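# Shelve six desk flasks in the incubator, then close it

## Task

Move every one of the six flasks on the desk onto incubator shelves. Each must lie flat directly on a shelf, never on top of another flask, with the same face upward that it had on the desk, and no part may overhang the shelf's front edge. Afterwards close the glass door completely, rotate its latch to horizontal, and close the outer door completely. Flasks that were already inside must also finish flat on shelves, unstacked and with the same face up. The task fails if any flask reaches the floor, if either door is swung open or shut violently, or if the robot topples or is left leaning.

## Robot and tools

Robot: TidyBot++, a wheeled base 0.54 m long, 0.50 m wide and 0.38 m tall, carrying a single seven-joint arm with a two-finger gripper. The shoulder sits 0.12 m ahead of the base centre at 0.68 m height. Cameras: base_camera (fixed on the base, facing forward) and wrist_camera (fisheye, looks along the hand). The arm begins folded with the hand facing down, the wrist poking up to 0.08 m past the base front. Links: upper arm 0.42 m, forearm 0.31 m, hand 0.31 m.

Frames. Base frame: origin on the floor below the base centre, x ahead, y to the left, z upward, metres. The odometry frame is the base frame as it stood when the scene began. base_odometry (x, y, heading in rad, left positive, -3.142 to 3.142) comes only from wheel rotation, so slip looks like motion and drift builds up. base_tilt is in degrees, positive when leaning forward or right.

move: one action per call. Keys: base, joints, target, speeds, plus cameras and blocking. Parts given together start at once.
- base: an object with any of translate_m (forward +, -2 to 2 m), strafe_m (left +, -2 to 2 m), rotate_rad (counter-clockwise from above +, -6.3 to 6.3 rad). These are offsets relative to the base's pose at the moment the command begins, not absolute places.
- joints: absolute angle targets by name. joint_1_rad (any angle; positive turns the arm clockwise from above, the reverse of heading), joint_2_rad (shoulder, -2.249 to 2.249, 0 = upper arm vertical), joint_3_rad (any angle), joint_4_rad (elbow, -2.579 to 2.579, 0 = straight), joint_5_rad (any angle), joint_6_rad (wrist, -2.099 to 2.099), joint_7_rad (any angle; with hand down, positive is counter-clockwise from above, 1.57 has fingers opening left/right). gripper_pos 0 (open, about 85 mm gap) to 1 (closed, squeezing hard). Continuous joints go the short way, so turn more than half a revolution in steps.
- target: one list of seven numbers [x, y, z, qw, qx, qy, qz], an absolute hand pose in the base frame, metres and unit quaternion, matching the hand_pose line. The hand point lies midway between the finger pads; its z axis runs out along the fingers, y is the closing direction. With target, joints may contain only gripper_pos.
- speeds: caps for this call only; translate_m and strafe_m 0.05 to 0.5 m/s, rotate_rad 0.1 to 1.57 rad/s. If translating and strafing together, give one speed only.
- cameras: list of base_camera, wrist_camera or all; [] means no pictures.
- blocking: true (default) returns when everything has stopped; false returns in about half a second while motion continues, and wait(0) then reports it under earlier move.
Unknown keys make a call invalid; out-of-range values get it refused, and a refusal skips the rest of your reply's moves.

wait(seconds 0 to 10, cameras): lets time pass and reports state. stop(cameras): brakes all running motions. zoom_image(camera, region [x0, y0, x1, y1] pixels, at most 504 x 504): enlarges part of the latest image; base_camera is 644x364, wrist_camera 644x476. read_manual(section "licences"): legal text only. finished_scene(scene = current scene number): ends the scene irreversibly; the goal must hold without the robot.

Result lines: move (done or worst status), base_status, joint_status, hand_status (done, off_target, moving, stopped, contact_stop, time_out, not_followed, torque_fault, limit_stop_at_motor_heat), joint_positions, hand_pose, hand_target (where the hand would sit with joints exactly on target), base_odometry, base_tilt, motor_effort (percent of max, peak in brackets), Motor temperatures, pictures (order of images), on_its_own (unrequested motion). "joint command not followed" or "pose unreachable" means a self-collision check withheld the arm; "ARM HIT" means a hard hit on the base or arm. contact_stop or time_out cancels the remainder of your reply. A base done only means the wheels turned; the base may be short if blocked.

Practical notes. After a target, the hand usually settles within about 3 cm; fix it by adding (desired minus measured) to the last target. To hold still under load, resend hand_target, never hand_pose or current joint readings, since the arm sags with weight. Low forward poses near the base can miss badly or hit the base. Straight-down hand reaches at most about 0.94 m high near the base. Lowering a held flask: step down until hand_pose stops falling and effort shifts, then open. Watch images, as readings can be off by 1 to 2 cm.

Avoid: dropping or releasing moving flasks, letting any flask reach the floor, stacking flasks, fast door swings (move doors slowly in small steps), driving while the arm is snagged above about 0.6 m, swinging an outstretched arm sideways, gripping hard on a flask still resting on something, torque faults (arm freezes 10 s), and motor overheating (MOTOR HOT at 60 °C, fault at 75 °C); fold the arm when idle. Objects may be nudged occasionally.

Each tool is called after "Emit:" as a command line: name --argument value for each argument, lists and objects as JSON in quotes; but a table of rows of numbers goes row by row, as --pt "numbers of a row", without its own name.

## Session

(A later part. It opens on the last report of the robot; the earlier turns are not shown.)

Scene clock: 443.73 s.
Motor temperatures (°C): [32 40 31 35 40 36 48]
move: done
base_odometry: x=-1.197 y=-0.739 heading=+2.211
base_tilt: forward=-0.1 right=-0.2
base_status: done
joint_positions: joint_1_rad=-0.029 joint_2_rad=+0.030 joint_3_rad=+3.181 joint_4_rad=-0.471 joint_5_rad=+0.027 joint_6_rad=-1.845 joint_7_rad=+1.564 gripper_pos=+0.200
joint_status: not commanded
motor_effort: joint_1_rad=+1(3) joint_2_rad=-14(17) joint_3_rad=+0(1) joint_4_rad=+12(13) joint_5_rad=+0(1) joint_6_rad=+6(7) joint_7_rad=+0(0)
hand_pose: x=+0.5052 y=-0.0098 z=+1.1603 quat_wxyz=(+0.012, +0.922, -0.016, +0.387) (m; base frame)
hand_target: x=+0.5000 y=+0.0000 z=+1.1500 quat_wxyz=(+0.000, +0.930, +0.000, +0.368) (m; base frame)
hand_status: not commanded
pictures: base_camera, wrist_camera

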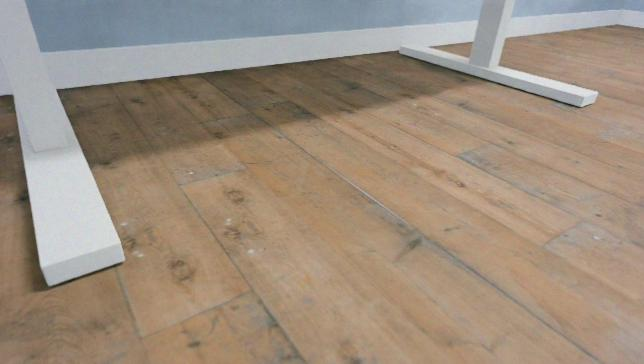

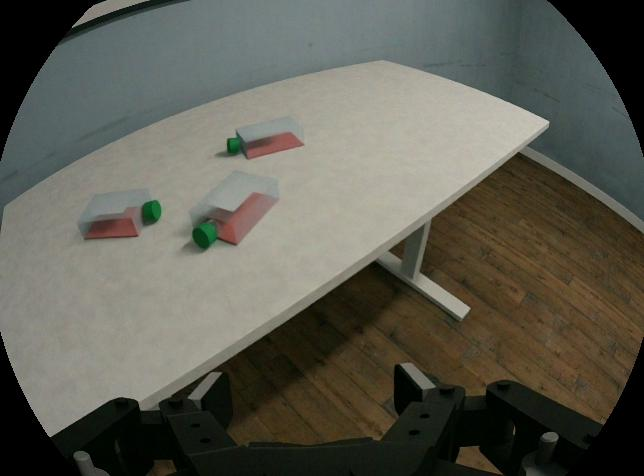

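Emit:
move --target '[0.71, 0.18, 1.05, 0.1202, 0.8335, -0.2001, 0.5009]' --cameras '["wrist_camera"]'

Scene clock: 446.93 s.
Motor temperatures (°C): [32 40 31 35 40 36 48]
move: done
base_odometry: x=-1.197 y=-0.739 heading=+2.211
base_tilt: forward=-0.1 right=-0.2
base_status: not commanded
joint_positions: joint_1_rad=-0.873 joint_2_rad=+0.426 joint_3_rad=+3.490 joint_4_rad=-0.698 joint_5_rad=+0.685 joint_6_rad=-1.448 joint_7_rad=+0.659 gripper_pos=+0.200
joint_status: not commanded
motor_effort: joint_1_rad=+1(3) joint_2_rad=-33(36) joint_3_rad=+3(4) joint_4_rad=+17(18) joint_5_rad=+5(6) joint_6_rad=+4(7) joint_7_rad=+0(0)
hand_pose: x=+0.6982 y=+0.1877 z=+1.0375 quat_wxyz=(+0.106, +0.854, -0.194, +0.470) (m; base frame)
hand_target: x=+0.7100 y=+0.1800 z=+1.0500 quat_wxyz=(+0.120, +0.833, -0.200, +0.501) (m; base frame)
hand_status: done (0.019 m and 4.6 deg from the pose sent, 0.300 m and 29.6 deg at the start)
pictures: wrist_camera

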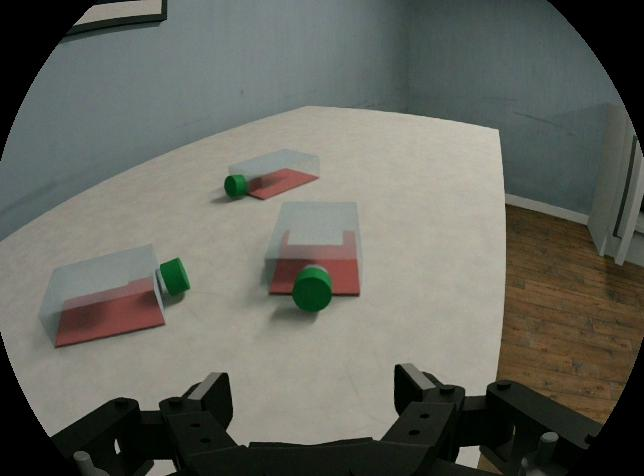

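Emit:
move --target '[0.795, 0.142, 1.0, 0.1202, 0.8335, -0.2001, 0.5009]' --cameras '["wrist_camera"]'

Scene clock: 448.70 s.
Motor temperatures (°C): [32 40 31 35 40 36 48]
move: done
base_odometry: x=-1.197 y=-0.739 heading=+2.211
base_tilt: forward=-0.1 right=-0.2
base_status: not commanded
joint_positions: joint_1_rad=-0.727 joint_2_rad=+0.524 joint_3_rad=+3.558 joint_4_rad=-0.733 joint_5_rad=+0.664 joint_6_rad=-1.243 joint_7_rad=+0.658 gripper_pos=+0.200
joint_status: not commanded
motor_effort: joint_1_rad=+1(4) joint_2_rad=-38(40) joint_3_rad=+4(5) joint_4_rad=+17(19) joint_5_rad=+4(6) joint_6_rad=+4(5) joint_7_rad=+0(0)
hand_pose: x=+0.7868 y=+0.1285 z=+1.0066 quat_wxyz=(+0.147, +0.829, -0.205, +0.499) (m; base frame)
hand_target: x=+0.7950 y=+0.1420 z=+1.0000 quat_wxyz=(+0.120, +0.833, -0.200, +0.501) (m; base frame)
hand_status: done (0.017 m and 3.1 deg from the pose sent, 0.113 m and 4.6 deg at the start)
pictures: wrist_camera

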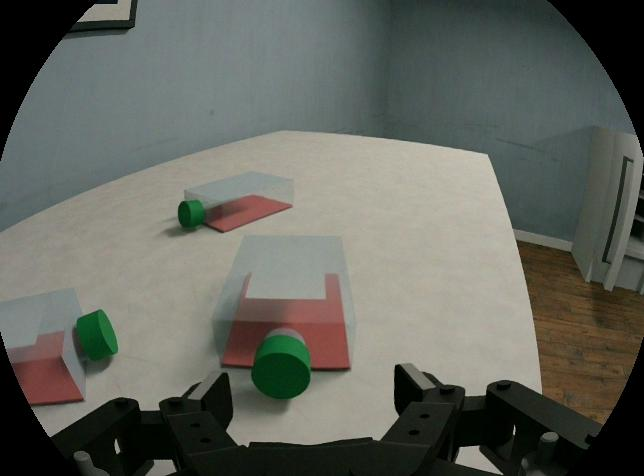

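Emit:
move --target '[0.838, 0.138, 0.970, 0.1110, 0.8350, -0.1850, 0.5061]' --cameras '["wrist_camera"]'

Scene clock: 450.20 s.
Motor temperatures (°C): [32 40 31 35 40 36 48]
move: done
base_odometry: x=-1.197 y=-0.739 heading=+2.211
base_tilt: forward=-0.1 right=-0.2
base_status: not commanded
joint_positions: joint_1_rad=-0.676 joint_2_rad=+0.582 joint_3_rad=+3.580 joint_4_rad=-0.741 joint_5_rad=+0.604 joint_6_rad=-1.117 joint_7_rad=+0.660 gripper_pos=+0.200
joint_status: not commanded
motor_effort: joint_1_rad=+1(4) joint_2_rad=-41(42) joint_3_rad=+5(5) joint_4_rad=+18(20) joint_5_rad=+5(6) joint_6_rad=+4(5) joint_7_rad=+0(0)
hand_pose: x=+0.8308 y=+0.1285 z=+0.9789 quat_wxyz=(+0.133, +0.829, -0.192, +0.509) (m; base frame)
hand_target: x=+0.8380 y=+0.1380 z=+0.9700 quat_wxyz=(+0.111, +0.835, -0.185, +0.506) (m; base frame)
hand_status: done (0.015 m and 2.7 deg from the pose sent, 0.064 m and 4.8 deg at the start)
pictures: wrist_camera

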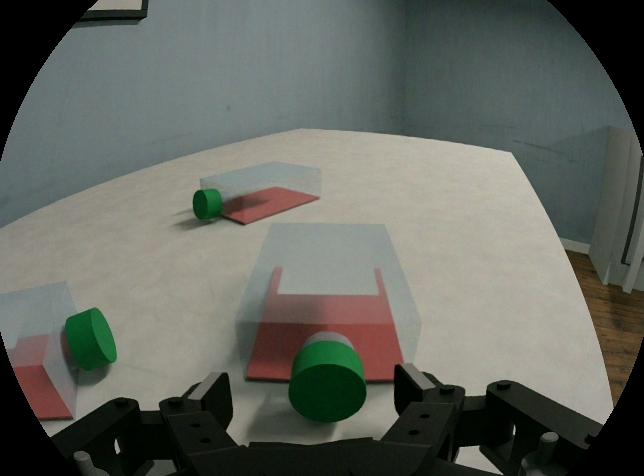

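Emit:
move --target '[0.843, 0.129, 0.968, 0.1110, 0.8350, -0.1850, 0.5061]' --cameras '["wrist_camera"]'

Scene clock: 451.00 s.
Motor temperatures (°C): [32 40 31 35 40 36 48]
move: done
base_odometry: x=-1.197 y=-0.739 heading=+2.211
base_tilt: forward=-0.1 right=-0.2
base_status: not commanded
joint_positions: joint_1_rad=-0.662 joint_2_rad=+0.582 joint_3_rad=+3.581 joint_4_rad=-0.745 joint_5_rad=+0.596 joint_6_rad=-1.098 joint_7_rad=+0.665 gripper_pos=+0.200
joint_status: not commanded
motor_effort: joint_1_rad=+1(3) joint_2_rad=-40(41) joint_3_rad=+5(5) joint_4_rad=+18(19) joint_5_rad=+5(6) joint_6_rad=+4(5) joint_7_rad=+0(0)
hand_pose: x=+0.8358 y=+0.1225 z=+0.9788 quat_wxyz=(+0.130, +0.828, -0.192, +0.511) (m; base frame)
hand_target: x=+0.8430 y=+0.1290 z=+0.9680 quat_wxyz=(+0.111, +0.835, -0.185, +0.506) (m; base frame)
hand_status: done (0.015 m and 2.6 deg from the pose sent, 0.016 m and 2.7 deg at the start)
pictures: wrist_camera

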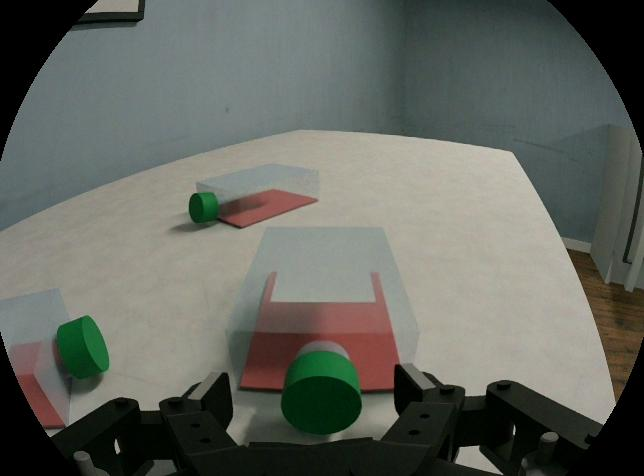

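Good; slightly lower then grip.

Emit:
move --target '[0.844, 0.124, 0.963, 0.1110, 0.8350, -0.1850, 0.5061]' --cameras '[]'

Emit:
move --joints '{"gripper_pos": 0.66}' --cameras '[]'

Emit:
move --joints '{"gripper_pos": 0.9}' --cameras '["wrist_camera"]'

Emit:
move --target '[0.84, 0.128, 1.05, 0.1110, 0.8350, -0.1850, 0.5061]' --cameras '["wrist_camera"]'

Scene clock: 451.97 s.
Motor temperatures (°C): [32 40 31 35 40 36 48]
move: done
base_odometry: x=-1.197 y=-0.739 heading=+2.211
base_tilt: forward=-0.1 right=-0.2
base_status: not commanded
joint_positions: joint_1_rad=-0.662 joint_2_rad=+0.581 joint_3_rad=+3.582 joint_4_rad=-0.773 joint_5_rad=+0.596 joint_6_rad=-1.072 joint_7_rad=+0.665 gripper_pos=+0.200
joint_status: not commanded
motor_effort: joint_1_rad=+2(2) joint_2_rad=-39(40) joint_3_rad=+4(5) joint_4_rad=+18(19) joint_5_rad=+4(6) joint_6_rad=+4(5) joint_7_rad=+0(1)
hand_pose: x=+0.8391 y=+0.1226 z=+0.9701 quat_wxyz=(+0.131, +0.830, -0.185, +0.509) (m; base frame)
hand_target: x=+0.8440 y=+0.1240 z=+0.9630 quat_wxyz=(+0.111, +0.835, -0.185, +0.506) (m; base frame)
hand_status: done (0.009 m and 2.4 deg from the pose sent, 0.018 m and 2.6 deg at the start)
pictures: none
No camera images: "cameras" was empty.

Scene clock: 452.77 s.
Motor temperatures (°C): [32 40 31 35 40 36 48]
move: done
base_odometry: x=-1.197 y=-0.739 heading=+2.211
base_tilt: forward=-0.1 right=-0.2
base_status: not commanded
joint_positions: joint_1_rad=-0.662 joint_2_rad=+0.579 joint_3_rad=+3.582 joint_4_rad=-0.773 joint_5_rad=+0.596 joint_6_rad=-1.066 joint_7_rad=+0.665 gripper_pos=+0.654
joint_status: all done
motor_effort: joint_1_rad=+2(3) joint_2_rad=-37(39) joint_3_rad=+4(5) joint_4_rad=+17(18) joint_5_rad=+4(4) joint_6_rad=+4(4) joint_7_rad=+0(0)
hand_pose: x=+0.8396 y=+0.1231 z=+0.9724 quat_wxyz=(+0.129, +0.829, -0.185, +0.512) (m; base frame)
hand_target: x=+0.8440 y=+0.1240 z=+0.9630 quat_wxyz=(+0.111, +0.835, -0.185, +0.506) (m; base frame)
hand_status: not commanded
pictures: none
No camera images: "cameras" was empty.

Scene clock: 453.43 s.
Motor temperatures (°C): [32 40 31 35 40 36 48]
move: off_target
base_odometry: x=-1.197 y=-0.739 heading=+2.211
base_tilt: forward=-0.1 right=-0.2
base_status: not commanded
joint_positions: joint_1_rad=-0.662 joint_2_rad=+0.579 joint_3_rad=+3.582 joint_4_rad=-0.773 joint_5_rad=+0.596 joint_6_rad=-1.066 joint_7_rad=+0.665 gripper_pos=+0.683
joint_status: gripper_pos off_target (ended at +0.683, target +0.900)
motor_effort: joint_1_rad=+2(2) joint_2_rad=-38(38) joint_3_rad=+4(5) joint_4_rad=+17(17) joint_5_rad=+4(4) joint_6_rad=+4(4) joint_7_rad=+0(0)
hand_pose: x=+0.8395 y=+0.1230 z=+0.9726 quat_wxyz=(+0.128, +0.829, -0.185, +0.512) (m; base frame)
hand_target: x=+0.8440 y=+0.1240 z=+0.9630 quat_wxyz=(+0.111, +0.835, -0.185, +0.506) (m; base frame)
hand_status: not commanded
pictures: wrist_camera

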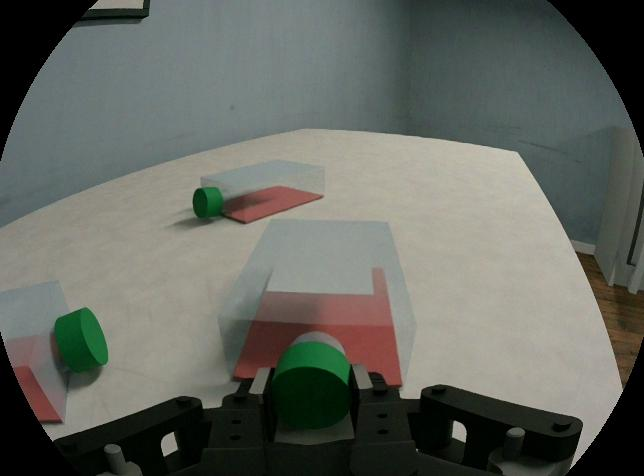

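Scene clock: 463.90 s.
Motor temperatures (°C): [32 40 31 35 40 36 48]
move: time_out
base_odometry: x=-1.197 y=-0.739 heading=+2.211
base_tilt: forward=-0.1 right=-0.2
base_status: not commanded
joint_positions: joint_1_rad=-0.447 joint_2_rad=+0.836 joint_3_rad=+3.592 joint_4_rad=-0.100 joint_5_rad=+0.340 joint_6_rad=-1.493 joint_7_rad=+0.973 gripper_pos=+0.684
joint_status: not commanded
motor_effort: joint_1_rad=+1(7) joint_2_rad=-47(55) joint_3_rad=+4(6) joint_4_rad=+16(20) joint_5_rad=+5(6) joint_6_rad=+6(9) joint_7_rad=+0(1)
hand_pose: x=+0.8610 y=+0.0952 z=+0.9821 quat_wxyz=(+0.156, +0.854, -0.192, +0.457) (m; base frame)
hand_target: x=+0.8618 y=+0.0925 z=+0.9860 quat_wxyz=(+0.159, +0.851, -0.192, +0.462) (m; base frame)
hand_status: time_out (0.078 m and 8.0 deg from the pose sent, 0.078 m and 2.2 deg at the start)
pictures: wrist_camera

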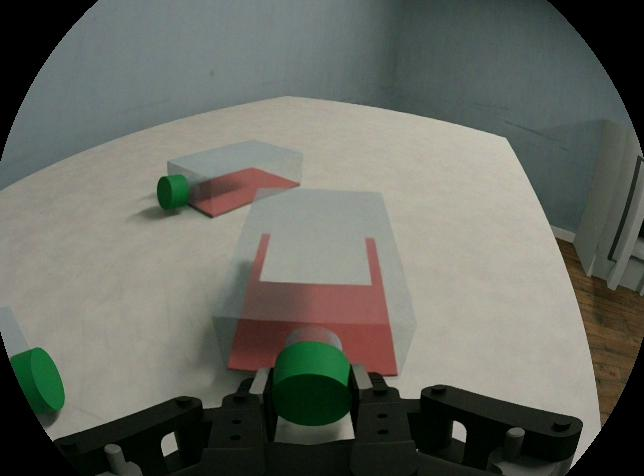

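Emit:
move --target '[0.74, 0.12, 1.05, 0.1110, 0.8350, -0.1850, 0.5061]' --cameras '["wrist_camera"]'

Scene clock: 466.10 s.
Motor temperatures (°C): [32 40 31 35 40 36 48]
move: done
base_odometry: x=-1.197 y=-0.739 heading=+2.211
base_tilt: forward=-0.1 right=-0.2
base_status: not commanded
joint_positions: joint_1_rad=-0.704 joint_2_rad=+0.381 joint_3_rad=+3.443 joint_4_rad=-0.816 joint_5_rad=+0.657 joint_6_rad=-1.295 joint_7_rad=+0.718 gripper_pos=+0.684
joint_status: not commanded
motor_effort: joint_1_rad=+1(2) joint_2_rad=-34(48) joint_3_rad=+3(4) joint_4_rad=+18(19) joint_5_rad=+6(6) joint_6_rad=+5(6) joint_7_rad=+0(1)
hand_pose: x=+0.7371 y=+0.1199 z=+1.0235 quat_wxyz=(+0.114, +0.855, -0.188, +0.470) (m; base frame)
hand_target: x=+0.7400 y=+0.1200 z=+1.0500 quat_wxyz=(+0.111, +0.835, -0.185, +0.506) (m; base frame)
hand_status: done (0.027 m and 4.8 deg from the pose sent, 0.141 m and 8.0 deg at the start)
pictures: wrist_camera

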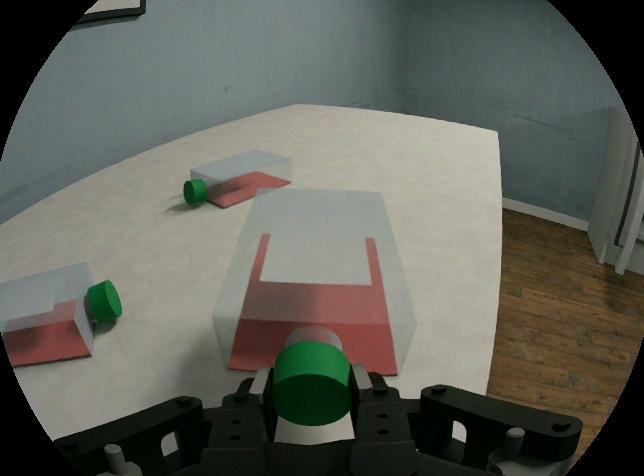

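Emit:
move --target '[0.66, 0.08, 1.08, 0.1110, 0.8350, -0.1850, 0.5061]' --cameras '[]'

Emit:
move --base '{"translate_m": -0.025, "strafe_m": -1.556, "rotate_rad": -0.915}' --speeds '{"rotate_rad": 0.5, "strafe_m": 0.4}' --target '[0.62, 0, 1.07, 0.007, 0.8746, 0.011, 0.4847]' --cameras '["wrist_camera"]'

Scene clock: 468.53 s.
Motor temperatures (°C): [32 40 31 35 40 36 48]
move: done
base_odometry: x=-1.197 y=-0.739 heading=+2.211
base_tilt: forward=-0.1 right=-0.2
base_status: not commanded
joint_positions: joint_1_rad=-0.594 joint_2_rad=+0.160 joint_3_rad=+3.144 joint_4_rad=-0.992 joint_5_rad=+0.823 joint_6_rad=-1.297 joint_7_rad=+0.670 gripper_pos=+0.684
joint_status: not commanded
motor_effort: joint_1_rad=+1(3) joint_2_rad=-26(35) joint_3_rad=+1(3) joint_4_rad=+19(20) joint_5_rad=+6(7) joint_6_rad=+5(6) joint_7_rad=+0(0)
hand_pose: x=+0.6677 y=+0.1052 z=+1.0727 quat_wxyz=(+0.082, +0.847, -0.162, +0.499) (m; base frame)
hand_target: x=+0.6600 y=+0.0800 z=+1.0800 quat_wxyz=(+0.111, +0.835, -0.185, +0.506) (m; base frame)
hand_status: done (0.027 m and 4.5 deg from the pose sent, 0.104 m and 4.8 deg at the start)
pictures: none
No camera images: "cameras" was empty.

Scene clock: 473.43 s.
Motor temperatures (°C): [32 40 31 35 40 36 48]
move: done
base_odometry: x=+0.066 y=+0.171 heading=+1.295
base_tilt: forward=-0.1 right=-0.2
base_status: done
joint_positions: joint_1_rad=-0.024 joint_2_rad=-0.095 joint_3_rad=+3.161 joint_4_rad=-1.226 joint_5_rad=+0.063 joint_6_rad=-1.049 joint_7_rad=+1.559 gripper_pos=+0.684
joint_status: not commanded
motor_effort: joint_1_rad=+1(8) joint_2_rad=-18(30) joint_3_rad=+0(5) joint_4_rad=+20(21) joint_5_rad=+0(8) joint_6_rad=+8(8) joint_7_rad=+0(0)
hand_pose: x=+0.6190 y=-0.0136 z=+1.0564 quat_wxyz=(+0.027, +0.886, -0.002, +0.462) (m; base frame)
hand_target: x=+0.6200 y=+0.0000 z=+1.0700 quat_wxyz=(+0.007, +0.875, +0.011, +0.485) (m; base frame)
hand_status: done (0.019 m and 4.0 deg from the pose sent, 0.116 m and 21.9 deg at the start)
pictures: wrist_camera

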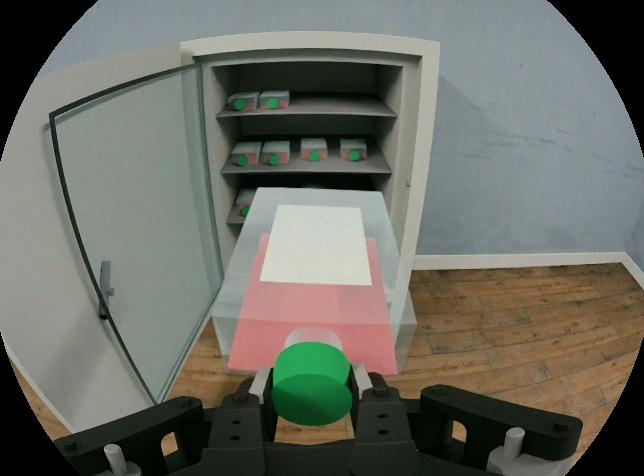

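Emit:
move --base '{"translate_m": 0.6}' --speeds '{"translate_m": 0.4}' --target '[0.70, 0, 0.85, 0.007, 0.8746, 0.011, 0.4847]' --cameras '["wrist_camera", "base_camera"]'

Scene clock: 476.30 s.
Motor temperatures (°C): [32 40 31 35 40 36 48]
move: done
base_odometry: x=+0.229 y=+0.748 heading=+1.295
base_tilt: forward=-0.1 right=-0.2
base_status: done
joint_positions: joint_1_rad=-0.024 joint_2_rad=+0.038 joint_3_rad=+3.161 joint_4_rad=-1.805 joint_5_rad=+0.053 joint_6_rad=-0.325 joint_7_rad=+1.567 gripper_pos=+0.684
joint_status: not commanded
motor_effort: joint_1_rad=+1(3) joint_2_rad=-24(27) joint_3_rad=+0(1) joint_4_rad=+21(23) joint_5_rad=+0(1) joint_6_rad=+8(9) joint_7_rad=+0(0)
hand_pose: x=+0.6953 y=-0.0010 z=+0.8424 quat_wxyz=(+0.018, +0.884, +0.019, +0.467) (m; base frame)
hand_target: x=+0.7000 y=+0.0000 z=+0.8500 quat_wxyz=(+0.007, +0.875, +0.011, +0.485) (m; base frame)
hand_status: done (0.009 m and 2.7 deg from the pose sent, 0.222 m and 4.0 deg at the start)
pictures: base_camera, wrist_camera

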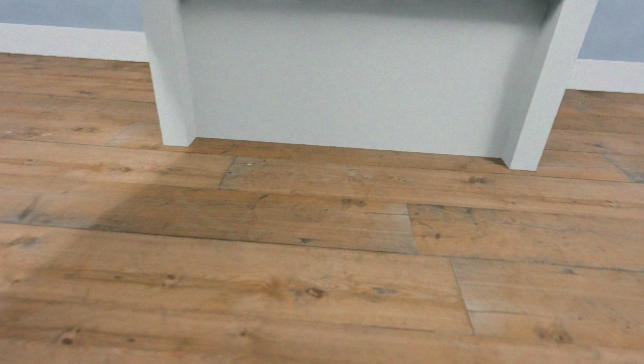

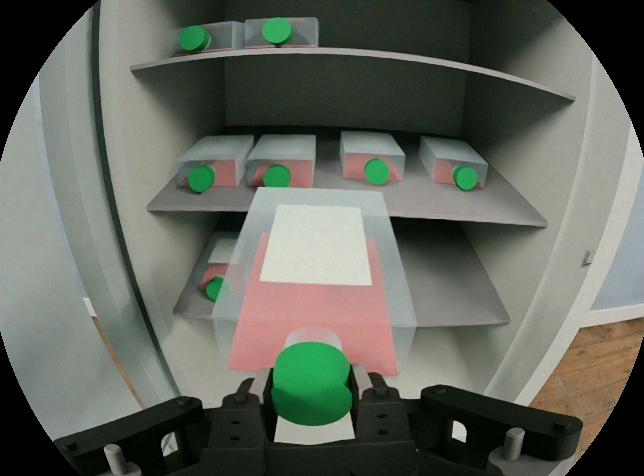

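Emit:
move --base '{"translate_m": 0.07, "strafe_m": -0.17, "rotate_rad": -0.016}' --speeds '{"strafe_m": 0.3}' --target '[0.74, 0, 0.70, 0.007, 0.8746, 0.011, 0.4847]' --cameras '["wrist_camera", "base_camera"]'

Scene clock: 479.70 s.
Motor temperatures (°C): [32 40 31 35 40 36 48]
move: done
base_odometry: x=+0.412 y=+0.769 heading=+1.279
base_tilt: forward=-0.1 right=-0.2
base_status: done
joint_positions: joint_1_rad=-0.007 joint_2_rad=+0.325 joint_3_rad=+3.156 joint_4_rad=-2.013 joint_5_rad=+0.053 joint_6_rad=+0.152 joint_7_rad=+1.567 gripper_pos=+0.684
joint_status: not commanded
motor_effort: joint_1_rad=+2(5) joint_2_rad=-31(35) joint_3_rad=+0(3) joint_4_rad=+17(21) joint_5_rad=+0(1) joint_6_rad=+8(9) joint_7_rad=+0(0)
hand_pose: x=+0.7340 y=-0.0001 z=+0.6823 quat_wxyz=(+0.011, +0.888, +0.022, +0.460) (m; base frame)
hand_target: x=+0.7400 y=+0.0000 z=+0.7000 quat_wxyz=(+0.007, +0.875, +0.011, +0.485) (m; base frame)
hand_status: done (0.019 m and 3.5 deg from the pose sent, 0.149 m and 2.7 deg at the start)
pictures: base_camera, wrist_camera

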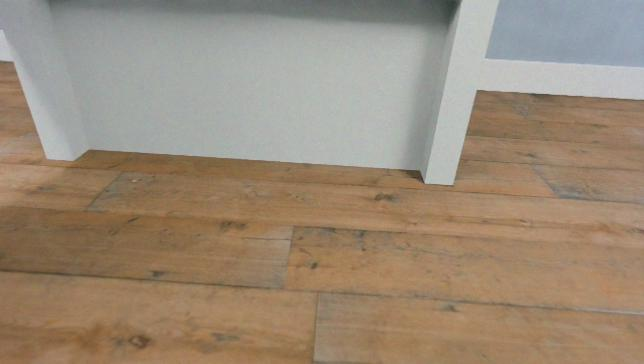

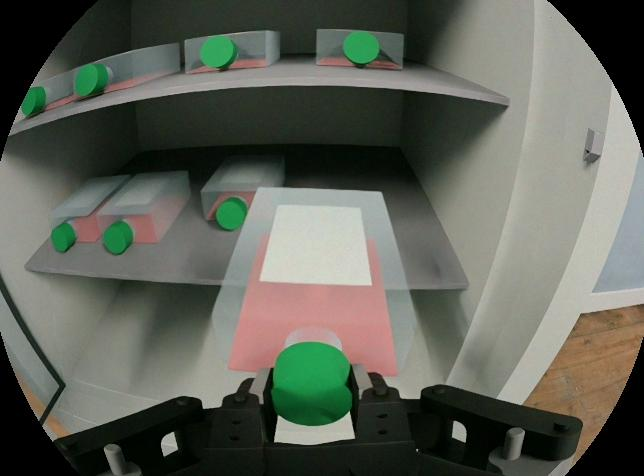

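Emit:
move --base '{"translate_m": 0.135}' --speeds '{"translate_m": 0.2}' --target '[0.77, -0.04, 0.665, 0.007, 0.8746, 0.011, 0.4847]' --cameras '["wrist_camera"]'

Scene clock: 481.50 s.
Motor temperatures (°C): [32 40 31 35 40 36 48]
move: done
base_odometry: x=+0.451 y=+0.899 heading=+1.279
base_tilt: forward=-0.1 right=-0.2
base_status: done
joint_positions: joint_1_rad=+0.189 joint_2_rad=+0.450 joint_3_rad=+3.031 joint_4_rad=-1.975 joint_5_rad=+0.097 joint_6_rad=+0.226 joint_7_rad=+1.559 gripper_pos=+0.684
joint_status: not commanded
motor_effort: joint_1_rad=+1(3) joint_2_rad=-35(37) joint_3_rad=-1(2) joint_4_rad=+16(18) joint_5_rad=+0(1) joint_6_rad=+8(9) joint_7_rad=+0(0)
hand_pose: x=+0.7573 y=-0.0472 z=+0.6432 quat_wxyz=(+0.008, +0.890, -0.009, +0.456) (m; base frame)
hand_target: x=+0.7700 y=-0.0400 z=+0.6650 quat_wxyz=(+0.007, +0.875, +0.011, +0.485) (m; base frame)
hand_status: done (0.026 m and 4.4 deg from the pose sent, 0.056 m and 3.5 deg at the start)
pictures: wrist_camera

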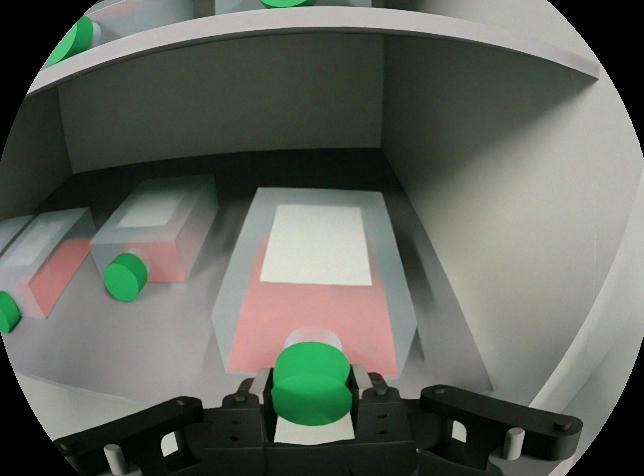

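Emit:
move --target '[0.865, -0.042, 0.65, 0.007, 0.869, 0.011, 0.4947]' --cameras '["wrist_camera"]'

Emit:
move --target '[0.868, -0.042, 0.628, 0.007, 0.869, 0.011, 0.4947]' --cameras '["wrist_camera"]'

Scene clock: 483.13 s.
Motor temperatures (°C): [32 40 31 35 40 36 48]
move: off_target
base_odometry: x=+0.451 y=+0.898 heading=+1.279
base_tilt: forward=-0.1 right=-0.2
base_status: not commanded
joint_positions: joint_1_rad=+0.181 joint_2_rad=+0.605 joint_3_rad=+3.031 joint_4_rad=-1.719 joint_5_rad=+0.097 joint_6_rad=+0.226 joint_7_rad=+1.559 gripper_pos=+0.684
joint_status: not commanded
motor_effort: joint_1_rad=+0(2) joint_2_rad=-32(41) joint_3_rad=-2(3) joint_4_rad=+26(26) joint_5_rad=+0(1) joint_6_rad=+9(9) joint_7_rad=+0(0)
hand_pose: x=+0.8533 y=-0.0569 z=+0.6590 quat_wxyz=(+0.007, +0.866, -0.014, +0.500) (m; base frame)
hand_target: x=+0.8650 y=-0.0420 z=+0.6500 quat_wxyz=(+0.007, +0.869, +0.011, +0.495) (m; base frame)
hand_status: off_target (0.021 m and 2.9 deg from the pose sent, 0.108 m and 5.6 deg at the start)
pictures: wrist_camera

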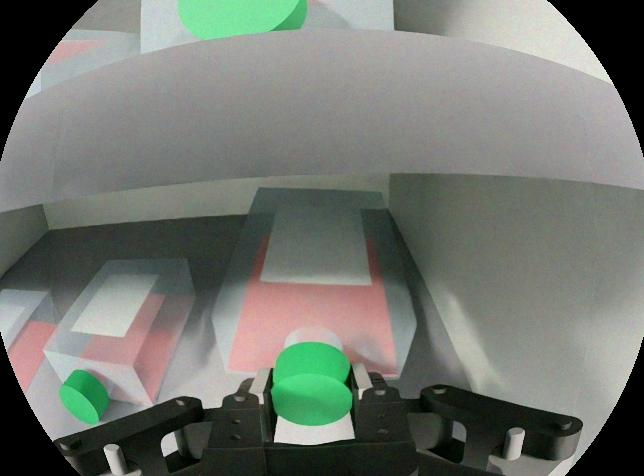

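Scene clock: 483.83 s.
Motor temperatures (°C): [32 40 31 35 40 36 48]
move: off_target
base_odometry: x=+0.451 y=+0.898 heading=+1.279
base_tilt: forward=-0.1 right=-0.2
base_status: not commanded
joint_positions: joint_1_rad=+0.176 joint_2_rad=+0.608 joint_3_rad=+3.038 joint_4_rad=-1.722 joint_5_rad=+0.097 joint_6_rad=+0.241 joint_7_rad=+1.559 gripper_pos=+0.684
joint_status: not commanded
motor_effort: joint_1_rad=-1(1) joint_2_rad=-28(32) joint_3_rad=-2(3) joint_4_rad=+23(27) joint_5_rad=+0(1) joint_6_rad=+8(9) joint_7_rad=+0(0)
hand_pose: x=+0.8545 y=-0.0572 z=+0.6593 quat_wxyz=(+0.008, +0.864, -0.013, +0.504) (m; base frame)
hand_target: x=+0.8680 y=-0.0420 z=+0.6280 quat_wxyz=(+0.007, +0.869, +0.011, +0.495) (m; base frame)
hand_status: off_target (0.037 m and 3.0 deg from the pose sent, 0.037 m and 2.9 deg at the start)
pictures: wrist_camera

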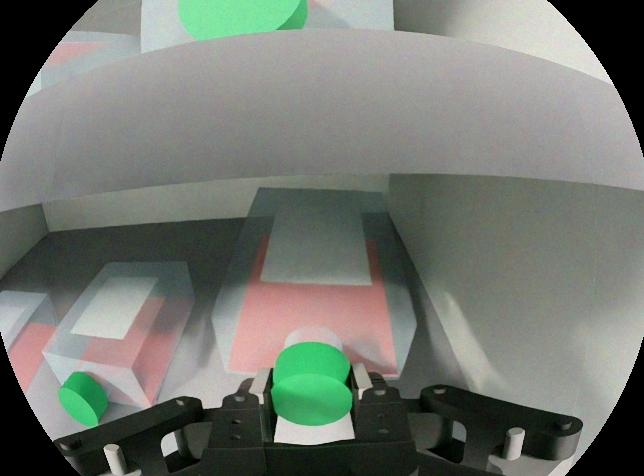

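Emit:
move --cameras '["base_camera","wrist_camera"]'

Scene clock: 485.40 s.
Motor temperatures (°C): [32 40 31 35 40 36 48]
base_odometry: x=+0.451 y=+0.898 heading=+1.279
base_tilt: forward=-0.1 right=-0.2
base_status: not commanded
joint_positions: joint_1_rad=+0.176 joint_2_rad=+0.608 joint_3_rad=+3.038 joint_4_rad=-1.722 joint_5_rad=+0.097 joint_6_rad=+0.241 joint_7_rad=+1.559 gripper_pos=+0.684
joint_status: not commanded
motor_effort: joint_1_rad=-1(1) joint_2_rad=-28(32) joint_3_rad=-2(3) joint_4_rad=+24(27) joint_5_rad=+0(1) joint_6_rad=+7(9) joint_7_rad=+0(0)
hand_pose: x=+0.8545 y=-0.0572 z=+0.6593 quat_wxyz=(+0.008, +0.864, -0.013, +0.504) (m; base frame)
hand_target: x=+0.8680 y=-0.0420 z=+0.6280 quat_wxyz=(+0.007, +0.869, +0.011, +0.495) (m; base frame)
hand_status: off_target (0.037 m and 3.0 deg from the pose sent, 0.037 m and 2.9 deg at the start)
pictures: base_camera, wrist_camera

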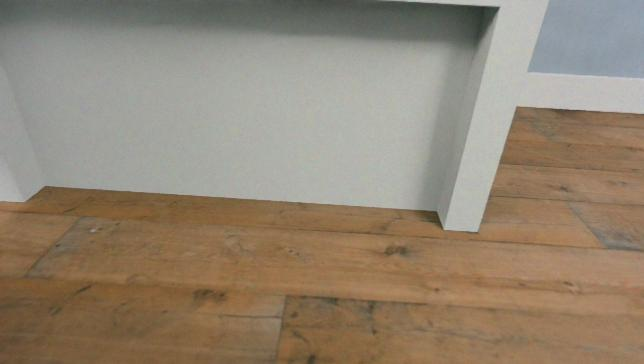

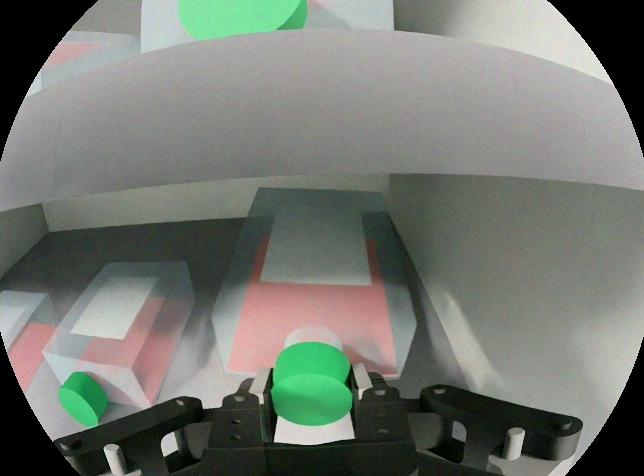

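Emit:
move --target '[0.77, -0.042, 0.662, 0.007, 0.8746, 0.011, 0.4848]' --cameras '["wrist_camera"]'

Emit:
move --target '[0.775, -0.042, 0.640, 0.007, 0.8746, 0.011, 0.4848]' --cameras '["wrist_camera"]'

Scene clock: 487.37 s.
Motor temperatures (°C): [32 40 31 35 40 36 48]
move: done
base_odometry: x=+0.451 y=+0.898 heading=+1.279
base_tilt: forward=-0.1 right=-0.2
base_status: not commanded
joint_positions: joint_1_rad=+0.193 joint_2_rad=+0.467 joint_3_rad=+3.028 joint_4_rad=-1.955 joint_5_rad=+0.106 joint_6_rad=+0.244 joint_7_rad=+1.557 gripper_pos=+0.684
joint_status: not commanded
motor_effort: joint_1_rad=+1(2) joint_2_rad=-35(43) joint_3_rad=-1(3) joint_4_rad=+16(24) joint_5_rad=+0(1) joint_6_rad=+8(9) joint_7_rad=+0(0)
hand_pose: x=+0.7682 y=-0.0482 z=+0.6457 quat_wxyz=(+0.008, +0.885, -0.007, +0.465) (m; base frame)
hand_target: x=+0.7700 y=-0.0420 z=+0.6620 quat_wxyz=(+0.007, +0.875, +0.011, +0.485) (m; base frame)
hand_status: done (0.018 m and 3.3 deg from the pose sent, 0.086 m and 3.7 deg at the start)
pictures: wrist_camera

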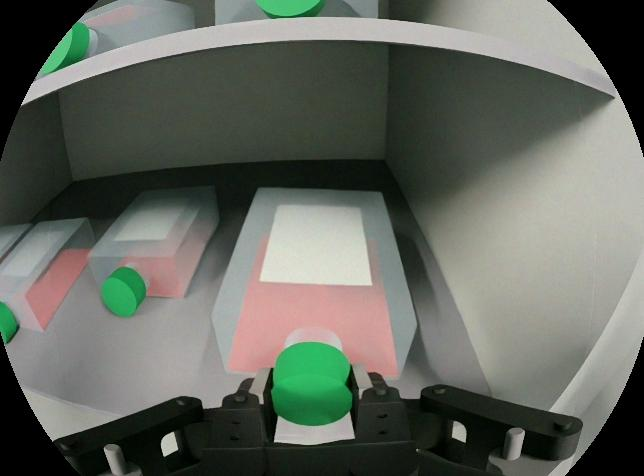

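Scene clock: 488.17 s.
Motor temperatures (°C): [32 40 31 35 40 36 48]
move: done
base_odometry: x=+0.451 y=+0.898 heading=+1.279
base_tilt: forward=-0.1 right=-0.2
base_status: not commanded
joint_positions: joint_1_rad=+0.186 joint_2_rad=+0.499 joint_3_rad=+3.038 joint_4_rad=-1.965 joint_5_rad=+0.106 joint_6_rad=+0.301 joint_7_rad=+1.557 gripper_pos=+0.684
joint_status: not commanded
motor_effort: joint_1_rad=+2(2) joint_2_rad=-36(37) joint_3_rad=-1(2) joint_4_rad=+16(16) joint_5_rad=+0(1) joint_6_rad=+8(9) joint_7_rad=+0(0)
hand_pose: x=+0.7728 y=-0.0484 z=+0.6350 quat_wxyz=(+0.007, +0.882, -0.007, +0.472) (m; base frame)
hand_target: x=+0.7750 y=-0.0420 z=+0.6400 quat_wxyz=(+0.007, +0.875, +0.011, +0.485) (m; base frame)
hand_status: done (0.008 m and 2.7 deg from the pose sent, 0.011 m and 3.3 deg at the start)
pictures: wrist_camera

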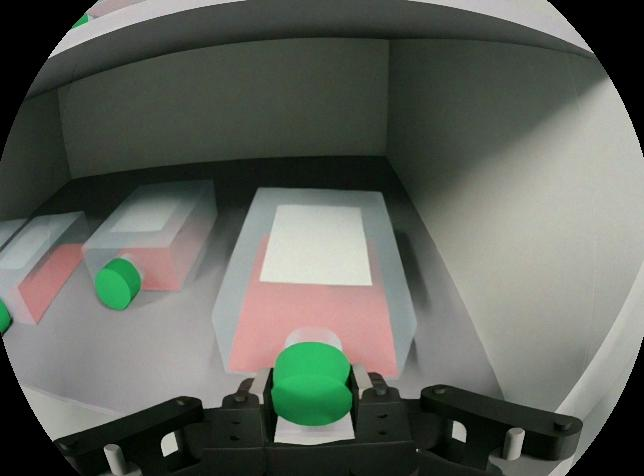

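Emit:
move --target '[0.83, -0.042, 0.638, 0.007, 0.8746, 0.011, 0.4848]' --cameras '["wrist_camera"]'

Emit:
move --target '[0.835, -0.042, 0.618, 0.007, 0.8746, 0.011, 0.4848]' --cameras '["wrist_camera","base_camera"]'

Scene clock: 489.70 s.
Motor temperatures (°C): [32 40 31 35 40 36 48]
move: done
base_odometry: x=+0.451 y=+0.898 heading=+1.279
base_tilt: forward=-0.1 right=-0.2
base_status: not commanded
joint_positions: joint_1_rad=+0.182 joint_2_rad=+0.588 joint_3_rad=+3.038 joint_4_rad=-1.806 joint_5_rad=+0.106 joint_6_rad=+0.294 joint_7_rad=+1.557 gripper_pos=+0.684
joint_status: not commanded
motor_effort: joint_1_rad=+1(2) joint_2_rad=-40(40) joint_3_rad=-2(2) joint_4_rad=+16(17) joint_5_rad=+0(1) joint_6_rad=+8(9) joint_7_rad=+0(0)
hand_pose: x=+0.8315 y=-0.0556 z=+0.6473 quat_wxyz=(+0.008, +0.866, -0.010, +0.499) (m; base frame)
hand_target: x=+0.8300 y=-0.0420 z=+0.6380 quat_wxyz=(+0.007, +0.875, +0.011, +0.485) (m; base frame)
hand_status: done (0.017 m and 3.1 deg from the pose sent, 0.058 m and 2.7 deg at the start)
pictures: wrist_camera

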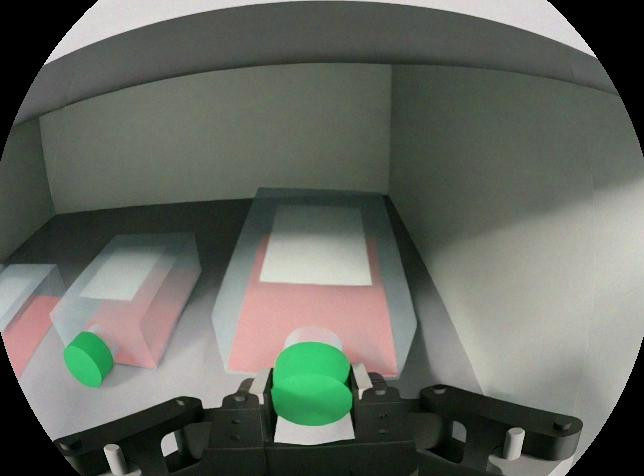

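Scene clock: 490.73 s.
Motor temperatures (°C): [32 40 31 35 40 36 48]
move: done
base_odometry: x=+0.451 y=+0.898 heading=+1.279
base_tilt: forward=-0.1 right=-0.2
base_status: not commanded
joint_positions: joint_1_rad=+0.168 joint_2_rad=+0.635 joint_3_rad=+3.042 joint_4_rad=-1.801 joint_5_rad=+0.106 joint_6_rad=+0.295 joint_7_rad=+1.557 gripper_pos=+0.684
joint_status: not commanded
motor_effort: joint_1_rad=+0(2) joint_2_rad=-39(43) joint_3_rad=-2(3) joint_4_rad=+15(17) joint_5_rad=+0(1) joint_6_rad=+8(9) joint_7_rad=+0(1)
hand_pose: x=+0.8318 y=-0.0477 z=+0.6158 quat_wxyz=(+0.003, +0.876, -0.007, +0.481) (m; base frame)
hand_target: x=+0.8350 y=-0.0420 z=+0.6180 quat_wxyz=(+0.007, +0.875, +0.011, +0.485) (m; base frame)
hand_status: done (0.007 m and 2.2 deg from the pose sent, 0.032 m and 3.1 deg at the start)
pictures: base_camera, wrist_camera

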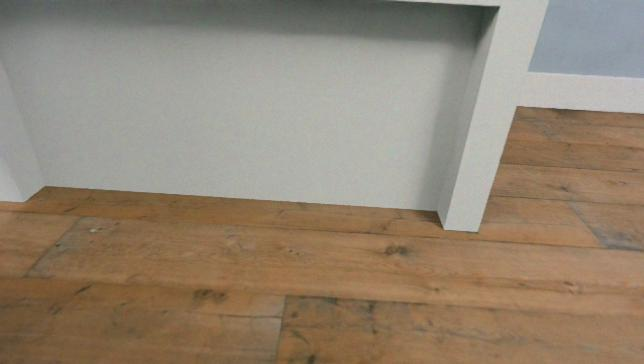

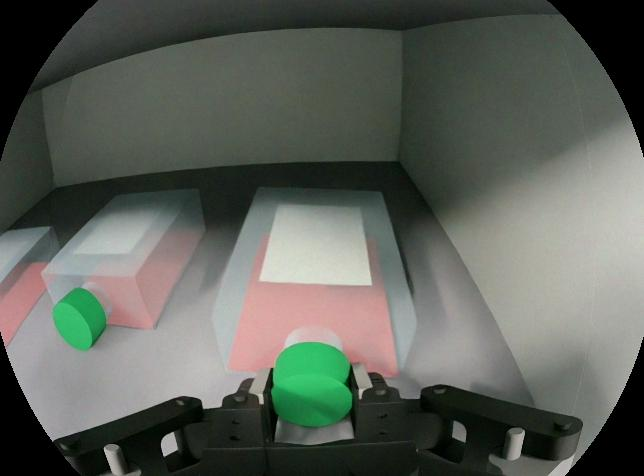

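Emit:
move --target '[0.857, -0.042, 0.61, 0.007, 0.8746, 0.011, 0.4848]' --cameras '[]'

Emit:
move --target '[0.857, -0.042, 0.602, 0.007, 0.8746, 0.011, 0.4848]' --cameras '["wrist_camera"]'

Scene clock: 491.97 s.
Motor temperatures (°C): [32 40 31 35 40 36 48]
move: done
base_odometry: x=+0.451 y=+0.898 heading=+1.279
base_tilt: forward=-0.1 right=-0.2
base_status: not commanded
joint_positions: joint_1_rad=+0.163 joint_2_rad=+0.681 joint_3_rad=+3.042 joint_4_rad=-1.731 joint_5_rad=+0.106 joint_6_rad=+0.295 joint_7_rad=+1.557 gripper_pos=+0.684
joint_status: not commanded
motor_effort: joint_1_rad=+1(2) joint_2_rad=-42(43) joint_3_rad=-2(2) joint_4_rad=+16(16) joint_5_rad=+0(1) joint_6_rad=+8(8) joint_7_rad=+0(0)
hand_pose: x=+0.8571 y=-0.0476 z=+0.6159 quat_wxyz=(+0.002, +0.870, -0.007, +0.492) (m; base frame)
hand_target: x=+0.8570 y=-0.0420 z=+0.6100 quat_wxyz=(+0.007, +0.875, +0.011, +0.485) (m; base frame)
hand_status: done (0.008 m and 2.3 deg from the pose sent, 0.026 m and 2.2 deg at the start)
pictures: none
No camera images: "cameras" was empty.

Scene clock: 492.50 s.
Motor temperatures (°C): [32 40 31 35 40 36 48]
move: done
base_odometry: x=+0.451 y=+0.898 heading=+1.279
base_tilt: forward=-0.1 right=-0.2
base_status: not commanded
joint_positions: joint_1_rad=+0.160 joint_2_rad=+0.682 joint_3_rad=+3.045 joint_4_rad=-1.731 joint_5_rad=+0.106 joint_6_rad=+0.297 joint_7_rad=+1.557 gripper_pos=+0.684
joint_status: not commanded
motor_effort: joint_1_rad=+1(2) joint_2_rad=-40(43) joint_3_rad=-2(2) joint_4_rad=+16(16) joint_5_rad=+0(1) joint_6_rad=+7(8) joint_7_rad=+0(0)
hand_pose: x=+0.8573 y=-0.0475 z=+0.6154 quat_wxyz=(+0.002, +0.870, -0.006, +0.493) (m; base frame)
hand_target: x=+0.8570 y=-0.0420 z=+0.6020 quat_wxyz=(+0.007, +0.875, +0.011, +0.485) (m; base frame)
hand_status: done (0.015 m and 2.3 deg from the pose sent, 0.015 m and 2.3 deg at the start)
pictures: wrist_camera

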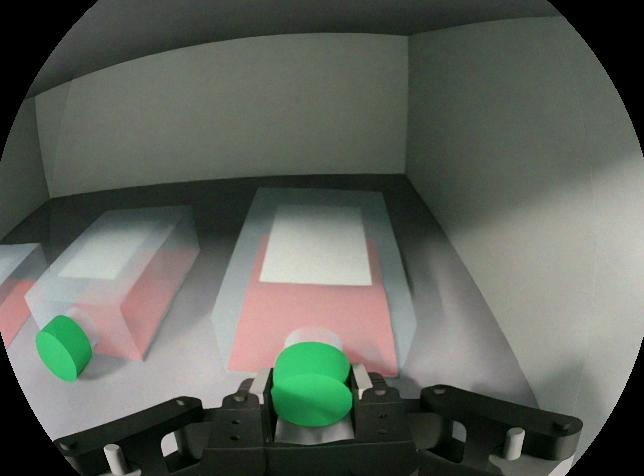

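Contact. Release.

Emit:
move --joints '{"gripper_pos":0.45}' --cameras '[]'

Emit:
move --target '[0.80, -0.042, 0.632, 0.007, 0.8746, 0.011, 0.4848]' --cameras '["wrist_camera"]'

Emit:
move --target '[0.75, -0.042, 0.655, 0.007, 0.8746, 0.011, 0.4848]' --cameras '["wrist_camera"]'

Scene clock: 493.53 s.
Motor temperatures (°C): [32 40 31 35 40 36 48]
move: done
base_odometry: x=+0.451 y=+0.898 heading=+1.279
base_tilt: forward=-0.1 right=-0.2
base_status: not commanded
joint_positions: joint_1_rad=+0.159 joint_2_rad=+0.685 joint_3_rad=+3.045 joint_4_rad=-1.730 joint_5_rad=+0.106 joint_6_rad=+0.297 joint_7_rad=+1.557 gripper_pos=+0.450
joint_status: all done
motor_effort: joint_1_rad=+1(2) joint_2_rad=-40(42) joint_3_rad=-2(3) joint_4_rad=+14(16) joint_5_rad=-1(1) joint_6_rad=+7(8) joint_7_rad=+0(0)
hand_pose: x=+0.8572 y=-0.0471 z=+0.6133 quat_wxyz=(+0.002, +0.871, -0.006, +0.491) (m; base frame)
hand_target: x=+0.8570 y=-0.0420 z=+0.6020 quat_wxyz=(+0.007, +0.875, +0.011, +0.485) (m; base frame)
hand_status: not commanded
pictures: none
No camera images: "cameras" was empty.

Scene clock: 494.67 s.
Motor temperatures (°C): [32 40 31 35 40 36 48]
move: done
base_odometry: x=+0.451 y=+0.898 heading=+1.279
base_tilt: forward=-0.1 right=-0.2
base_status: not commanded
joint_positions: joint_1_rad=+0.160 joint_2_rad=+0.573 joint_3_rad=+3.045 joint_4_rad=-1.889 joint_5_rad=+0.106 joint_6_rad=+0.297 joint_7_rad=+1.557 gripper_pos=+0.450
joint_status: not commanded
motor_effort: joint_1_rad=+1(2) joint_2_rad=-37(42) joint_3_rad=-2(2) joint_4_rad=+14(16) joint_5_rad=+0(1) joint_6_rad=+7(8) joint_7_rad=+0(0)
hand_pose: x=+0.8004 y=-0.0393 z=+0.6191 quat_wxyz=(+0.002, +0.882, -0.001, +0.471) (m; base frame)
hand_target: x=+0.8000 y=-0.0420 z=+0.6320 quat_wxyz=(+0.007, +0.875, +0.011, +0.485) (m; base frame)
hand_status: done (0.013 m and 2.4 deg from the pose sent, 0.060 m and 2.2 deg at the start)
pictures: wrist_camera

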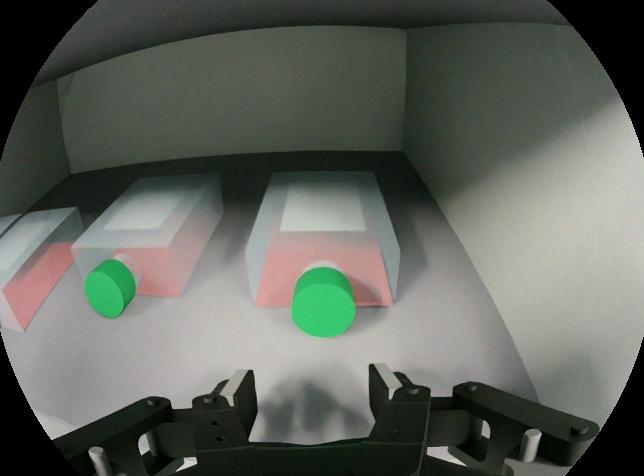

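Scene clock: 495.73 s.
Motor temperatures (°C): [32 40 31 35 40 36 48]
move: done
base_odometry: x=+0.451 y=+0.898 heading=+1.279
base_tilt: forward=-0.1 right=-0.2
base_status: not commanded
joint_positions: joint_1_rad=+0.191 joint_2_rad=+0.442 joint_3_rad=+3.042 joint_4_rad=-2.025 joint_5_rad=+0.115 joint_6_rad=+0.297 joint_7_rad=+1.551 gripper_pos=+0.450
joint_status: not commanded
motor_effort: joint_1_rad=+1(2) joint_2_rad=-32(38) joint_3_rad=-1(2) joint_4_rad=+14(15) joint_5_rad=+0(1) joint_6_rad=+7(8) joint_7_rad=+0(0)
hand_pose: x=+0.7493 y=-0.0501 z=+0.6433 quat_wxyz=(+0.011, +0.883, -0.007, +0.468) (m; base frame)
hand_target: x=+0.7500 y=-0.0420 z=+0.6550 quat_wxyz=(+0.007, +0.875, +0.011, +0.485) (m; base frame)
hand_status: done (0.014 m and 3.0 deg from the pose sent, 0.062 m and 2.4 deg at the start)
pictures: wrist_camera

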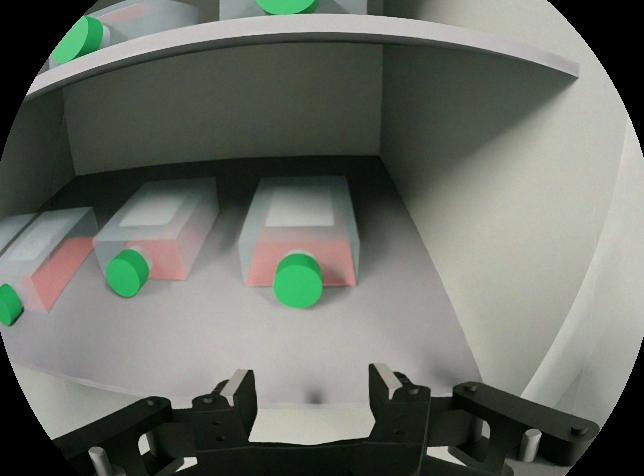

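Emit:
move --base '{"translate_m":-0.87}' --cameras '[]'

Emit:
move --base '{"translate_m":-0.763,"strafe_m":1.054,"rotate_rad":1.521}' --speeds '{"rotate_rad":0.8}' --target '[0.5, 0, 1.15, 0, 0.93, 0, 0.3676]' --cameras '["wrist_camera","base_camera"]'

Scene clock: 499.23 s.
Motor temperatures (°C): [32 40 31 35 40 36 48]
move: done
base_odometry: x=+0.201 y=+0.065 heading=+1.279
base_tilt: forward=-0.1 right=-0.2
base_status: done
joint_positions: joint_1_rad=+0.194 joint_2_rad=+0.438 joint_3_rad=+3.038 joint_4_rad=-2.030 joint_5_rad=+0.116 joint_6_rad=+0.299 joint_7_rad=+1.551 gripper_pos=+0.450
joint_status: not commanded
motor_effort: joint_1_rad=+1(4) joint_2_rad=-32(35) joint_3_rad=-1(2) joint_4_rad=+14(16) joint_5_rad=+0(1) joint_6_rad=+7(8) joint_7_rad=+0(0)
hand_pose: x=+0.7474 y=-0.0494 z=+0.6435 quat_wxyz=(+0.010, +0.883, -0.006, +0.468) (m; base frame)
hand_target: x=+0.7500 y=-0.0420 z=+0.6550 quat_wxyz=(+0.007, +0.875, +0.011, +0.485) (m; base frame)
hand_status: not commanded
pictures: none
No camera images: "cameras" was empty.

Scene clock: 503.17 s.
Motor temperatures (°C): [32 40 31 35 40 36 48]
move: done
base_odometry: x=-1.028 y=-0.363 heading=+2.801
base_tilt: forward=-0.1 right=-0.2
base_status: done
joint_positions: joint_1_rad=-0.022 joint_2_rad=+0.046 joint_3_rad=+3.173 joint_4_rad=-0.477 joint_5_rad=+0.044 joint_6_rad=-1.834 joint_7_rad=+1.552 gripper_pos=+0.450
joint_status: not commanded
motor_effort: joint_1_rad=+1(4) joint_2_rad=-15(37) joint_3_rad=+0(5) joint_4_rad=+12(20) joint_5_rad=+0(2) joint_6_rad=+6(8) joint_7_rad=+0(0)
hand_pose: x=+0.5153 y=-0.0149 z=+1.1542 quat_wxyz=(+0.016, +0.924, -0.026, +0.382) (m; base frame)
hand_target: x=+0.5000 y=+0.0000 z=+1.1500 quat_wxyz=(+0.000, +0.930, +0.000, +0.368) (m; base frame)
hand_status: done (0.022 m and 4.0 deg from the pose sent, 0.566 m and 12.8 deg at the start)
pictures: base_camera, wrist_camera

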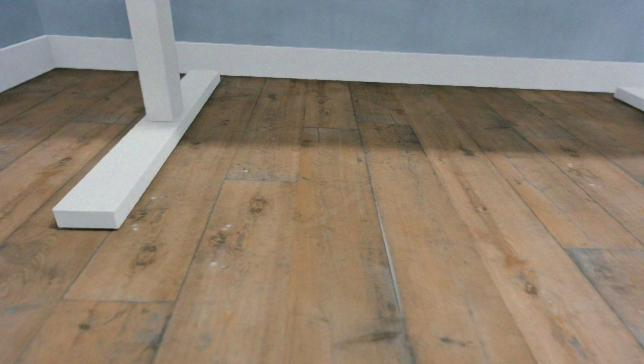

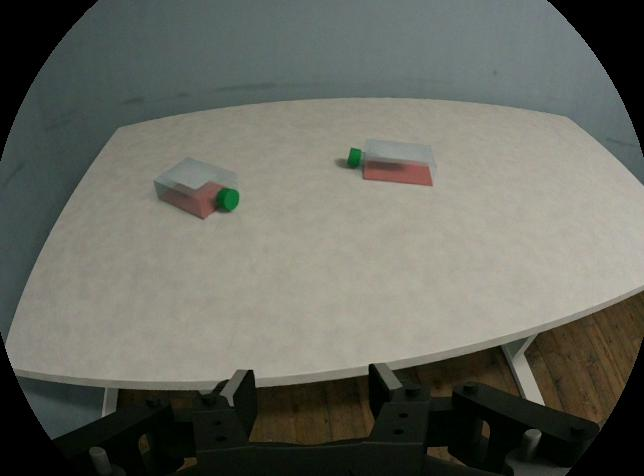

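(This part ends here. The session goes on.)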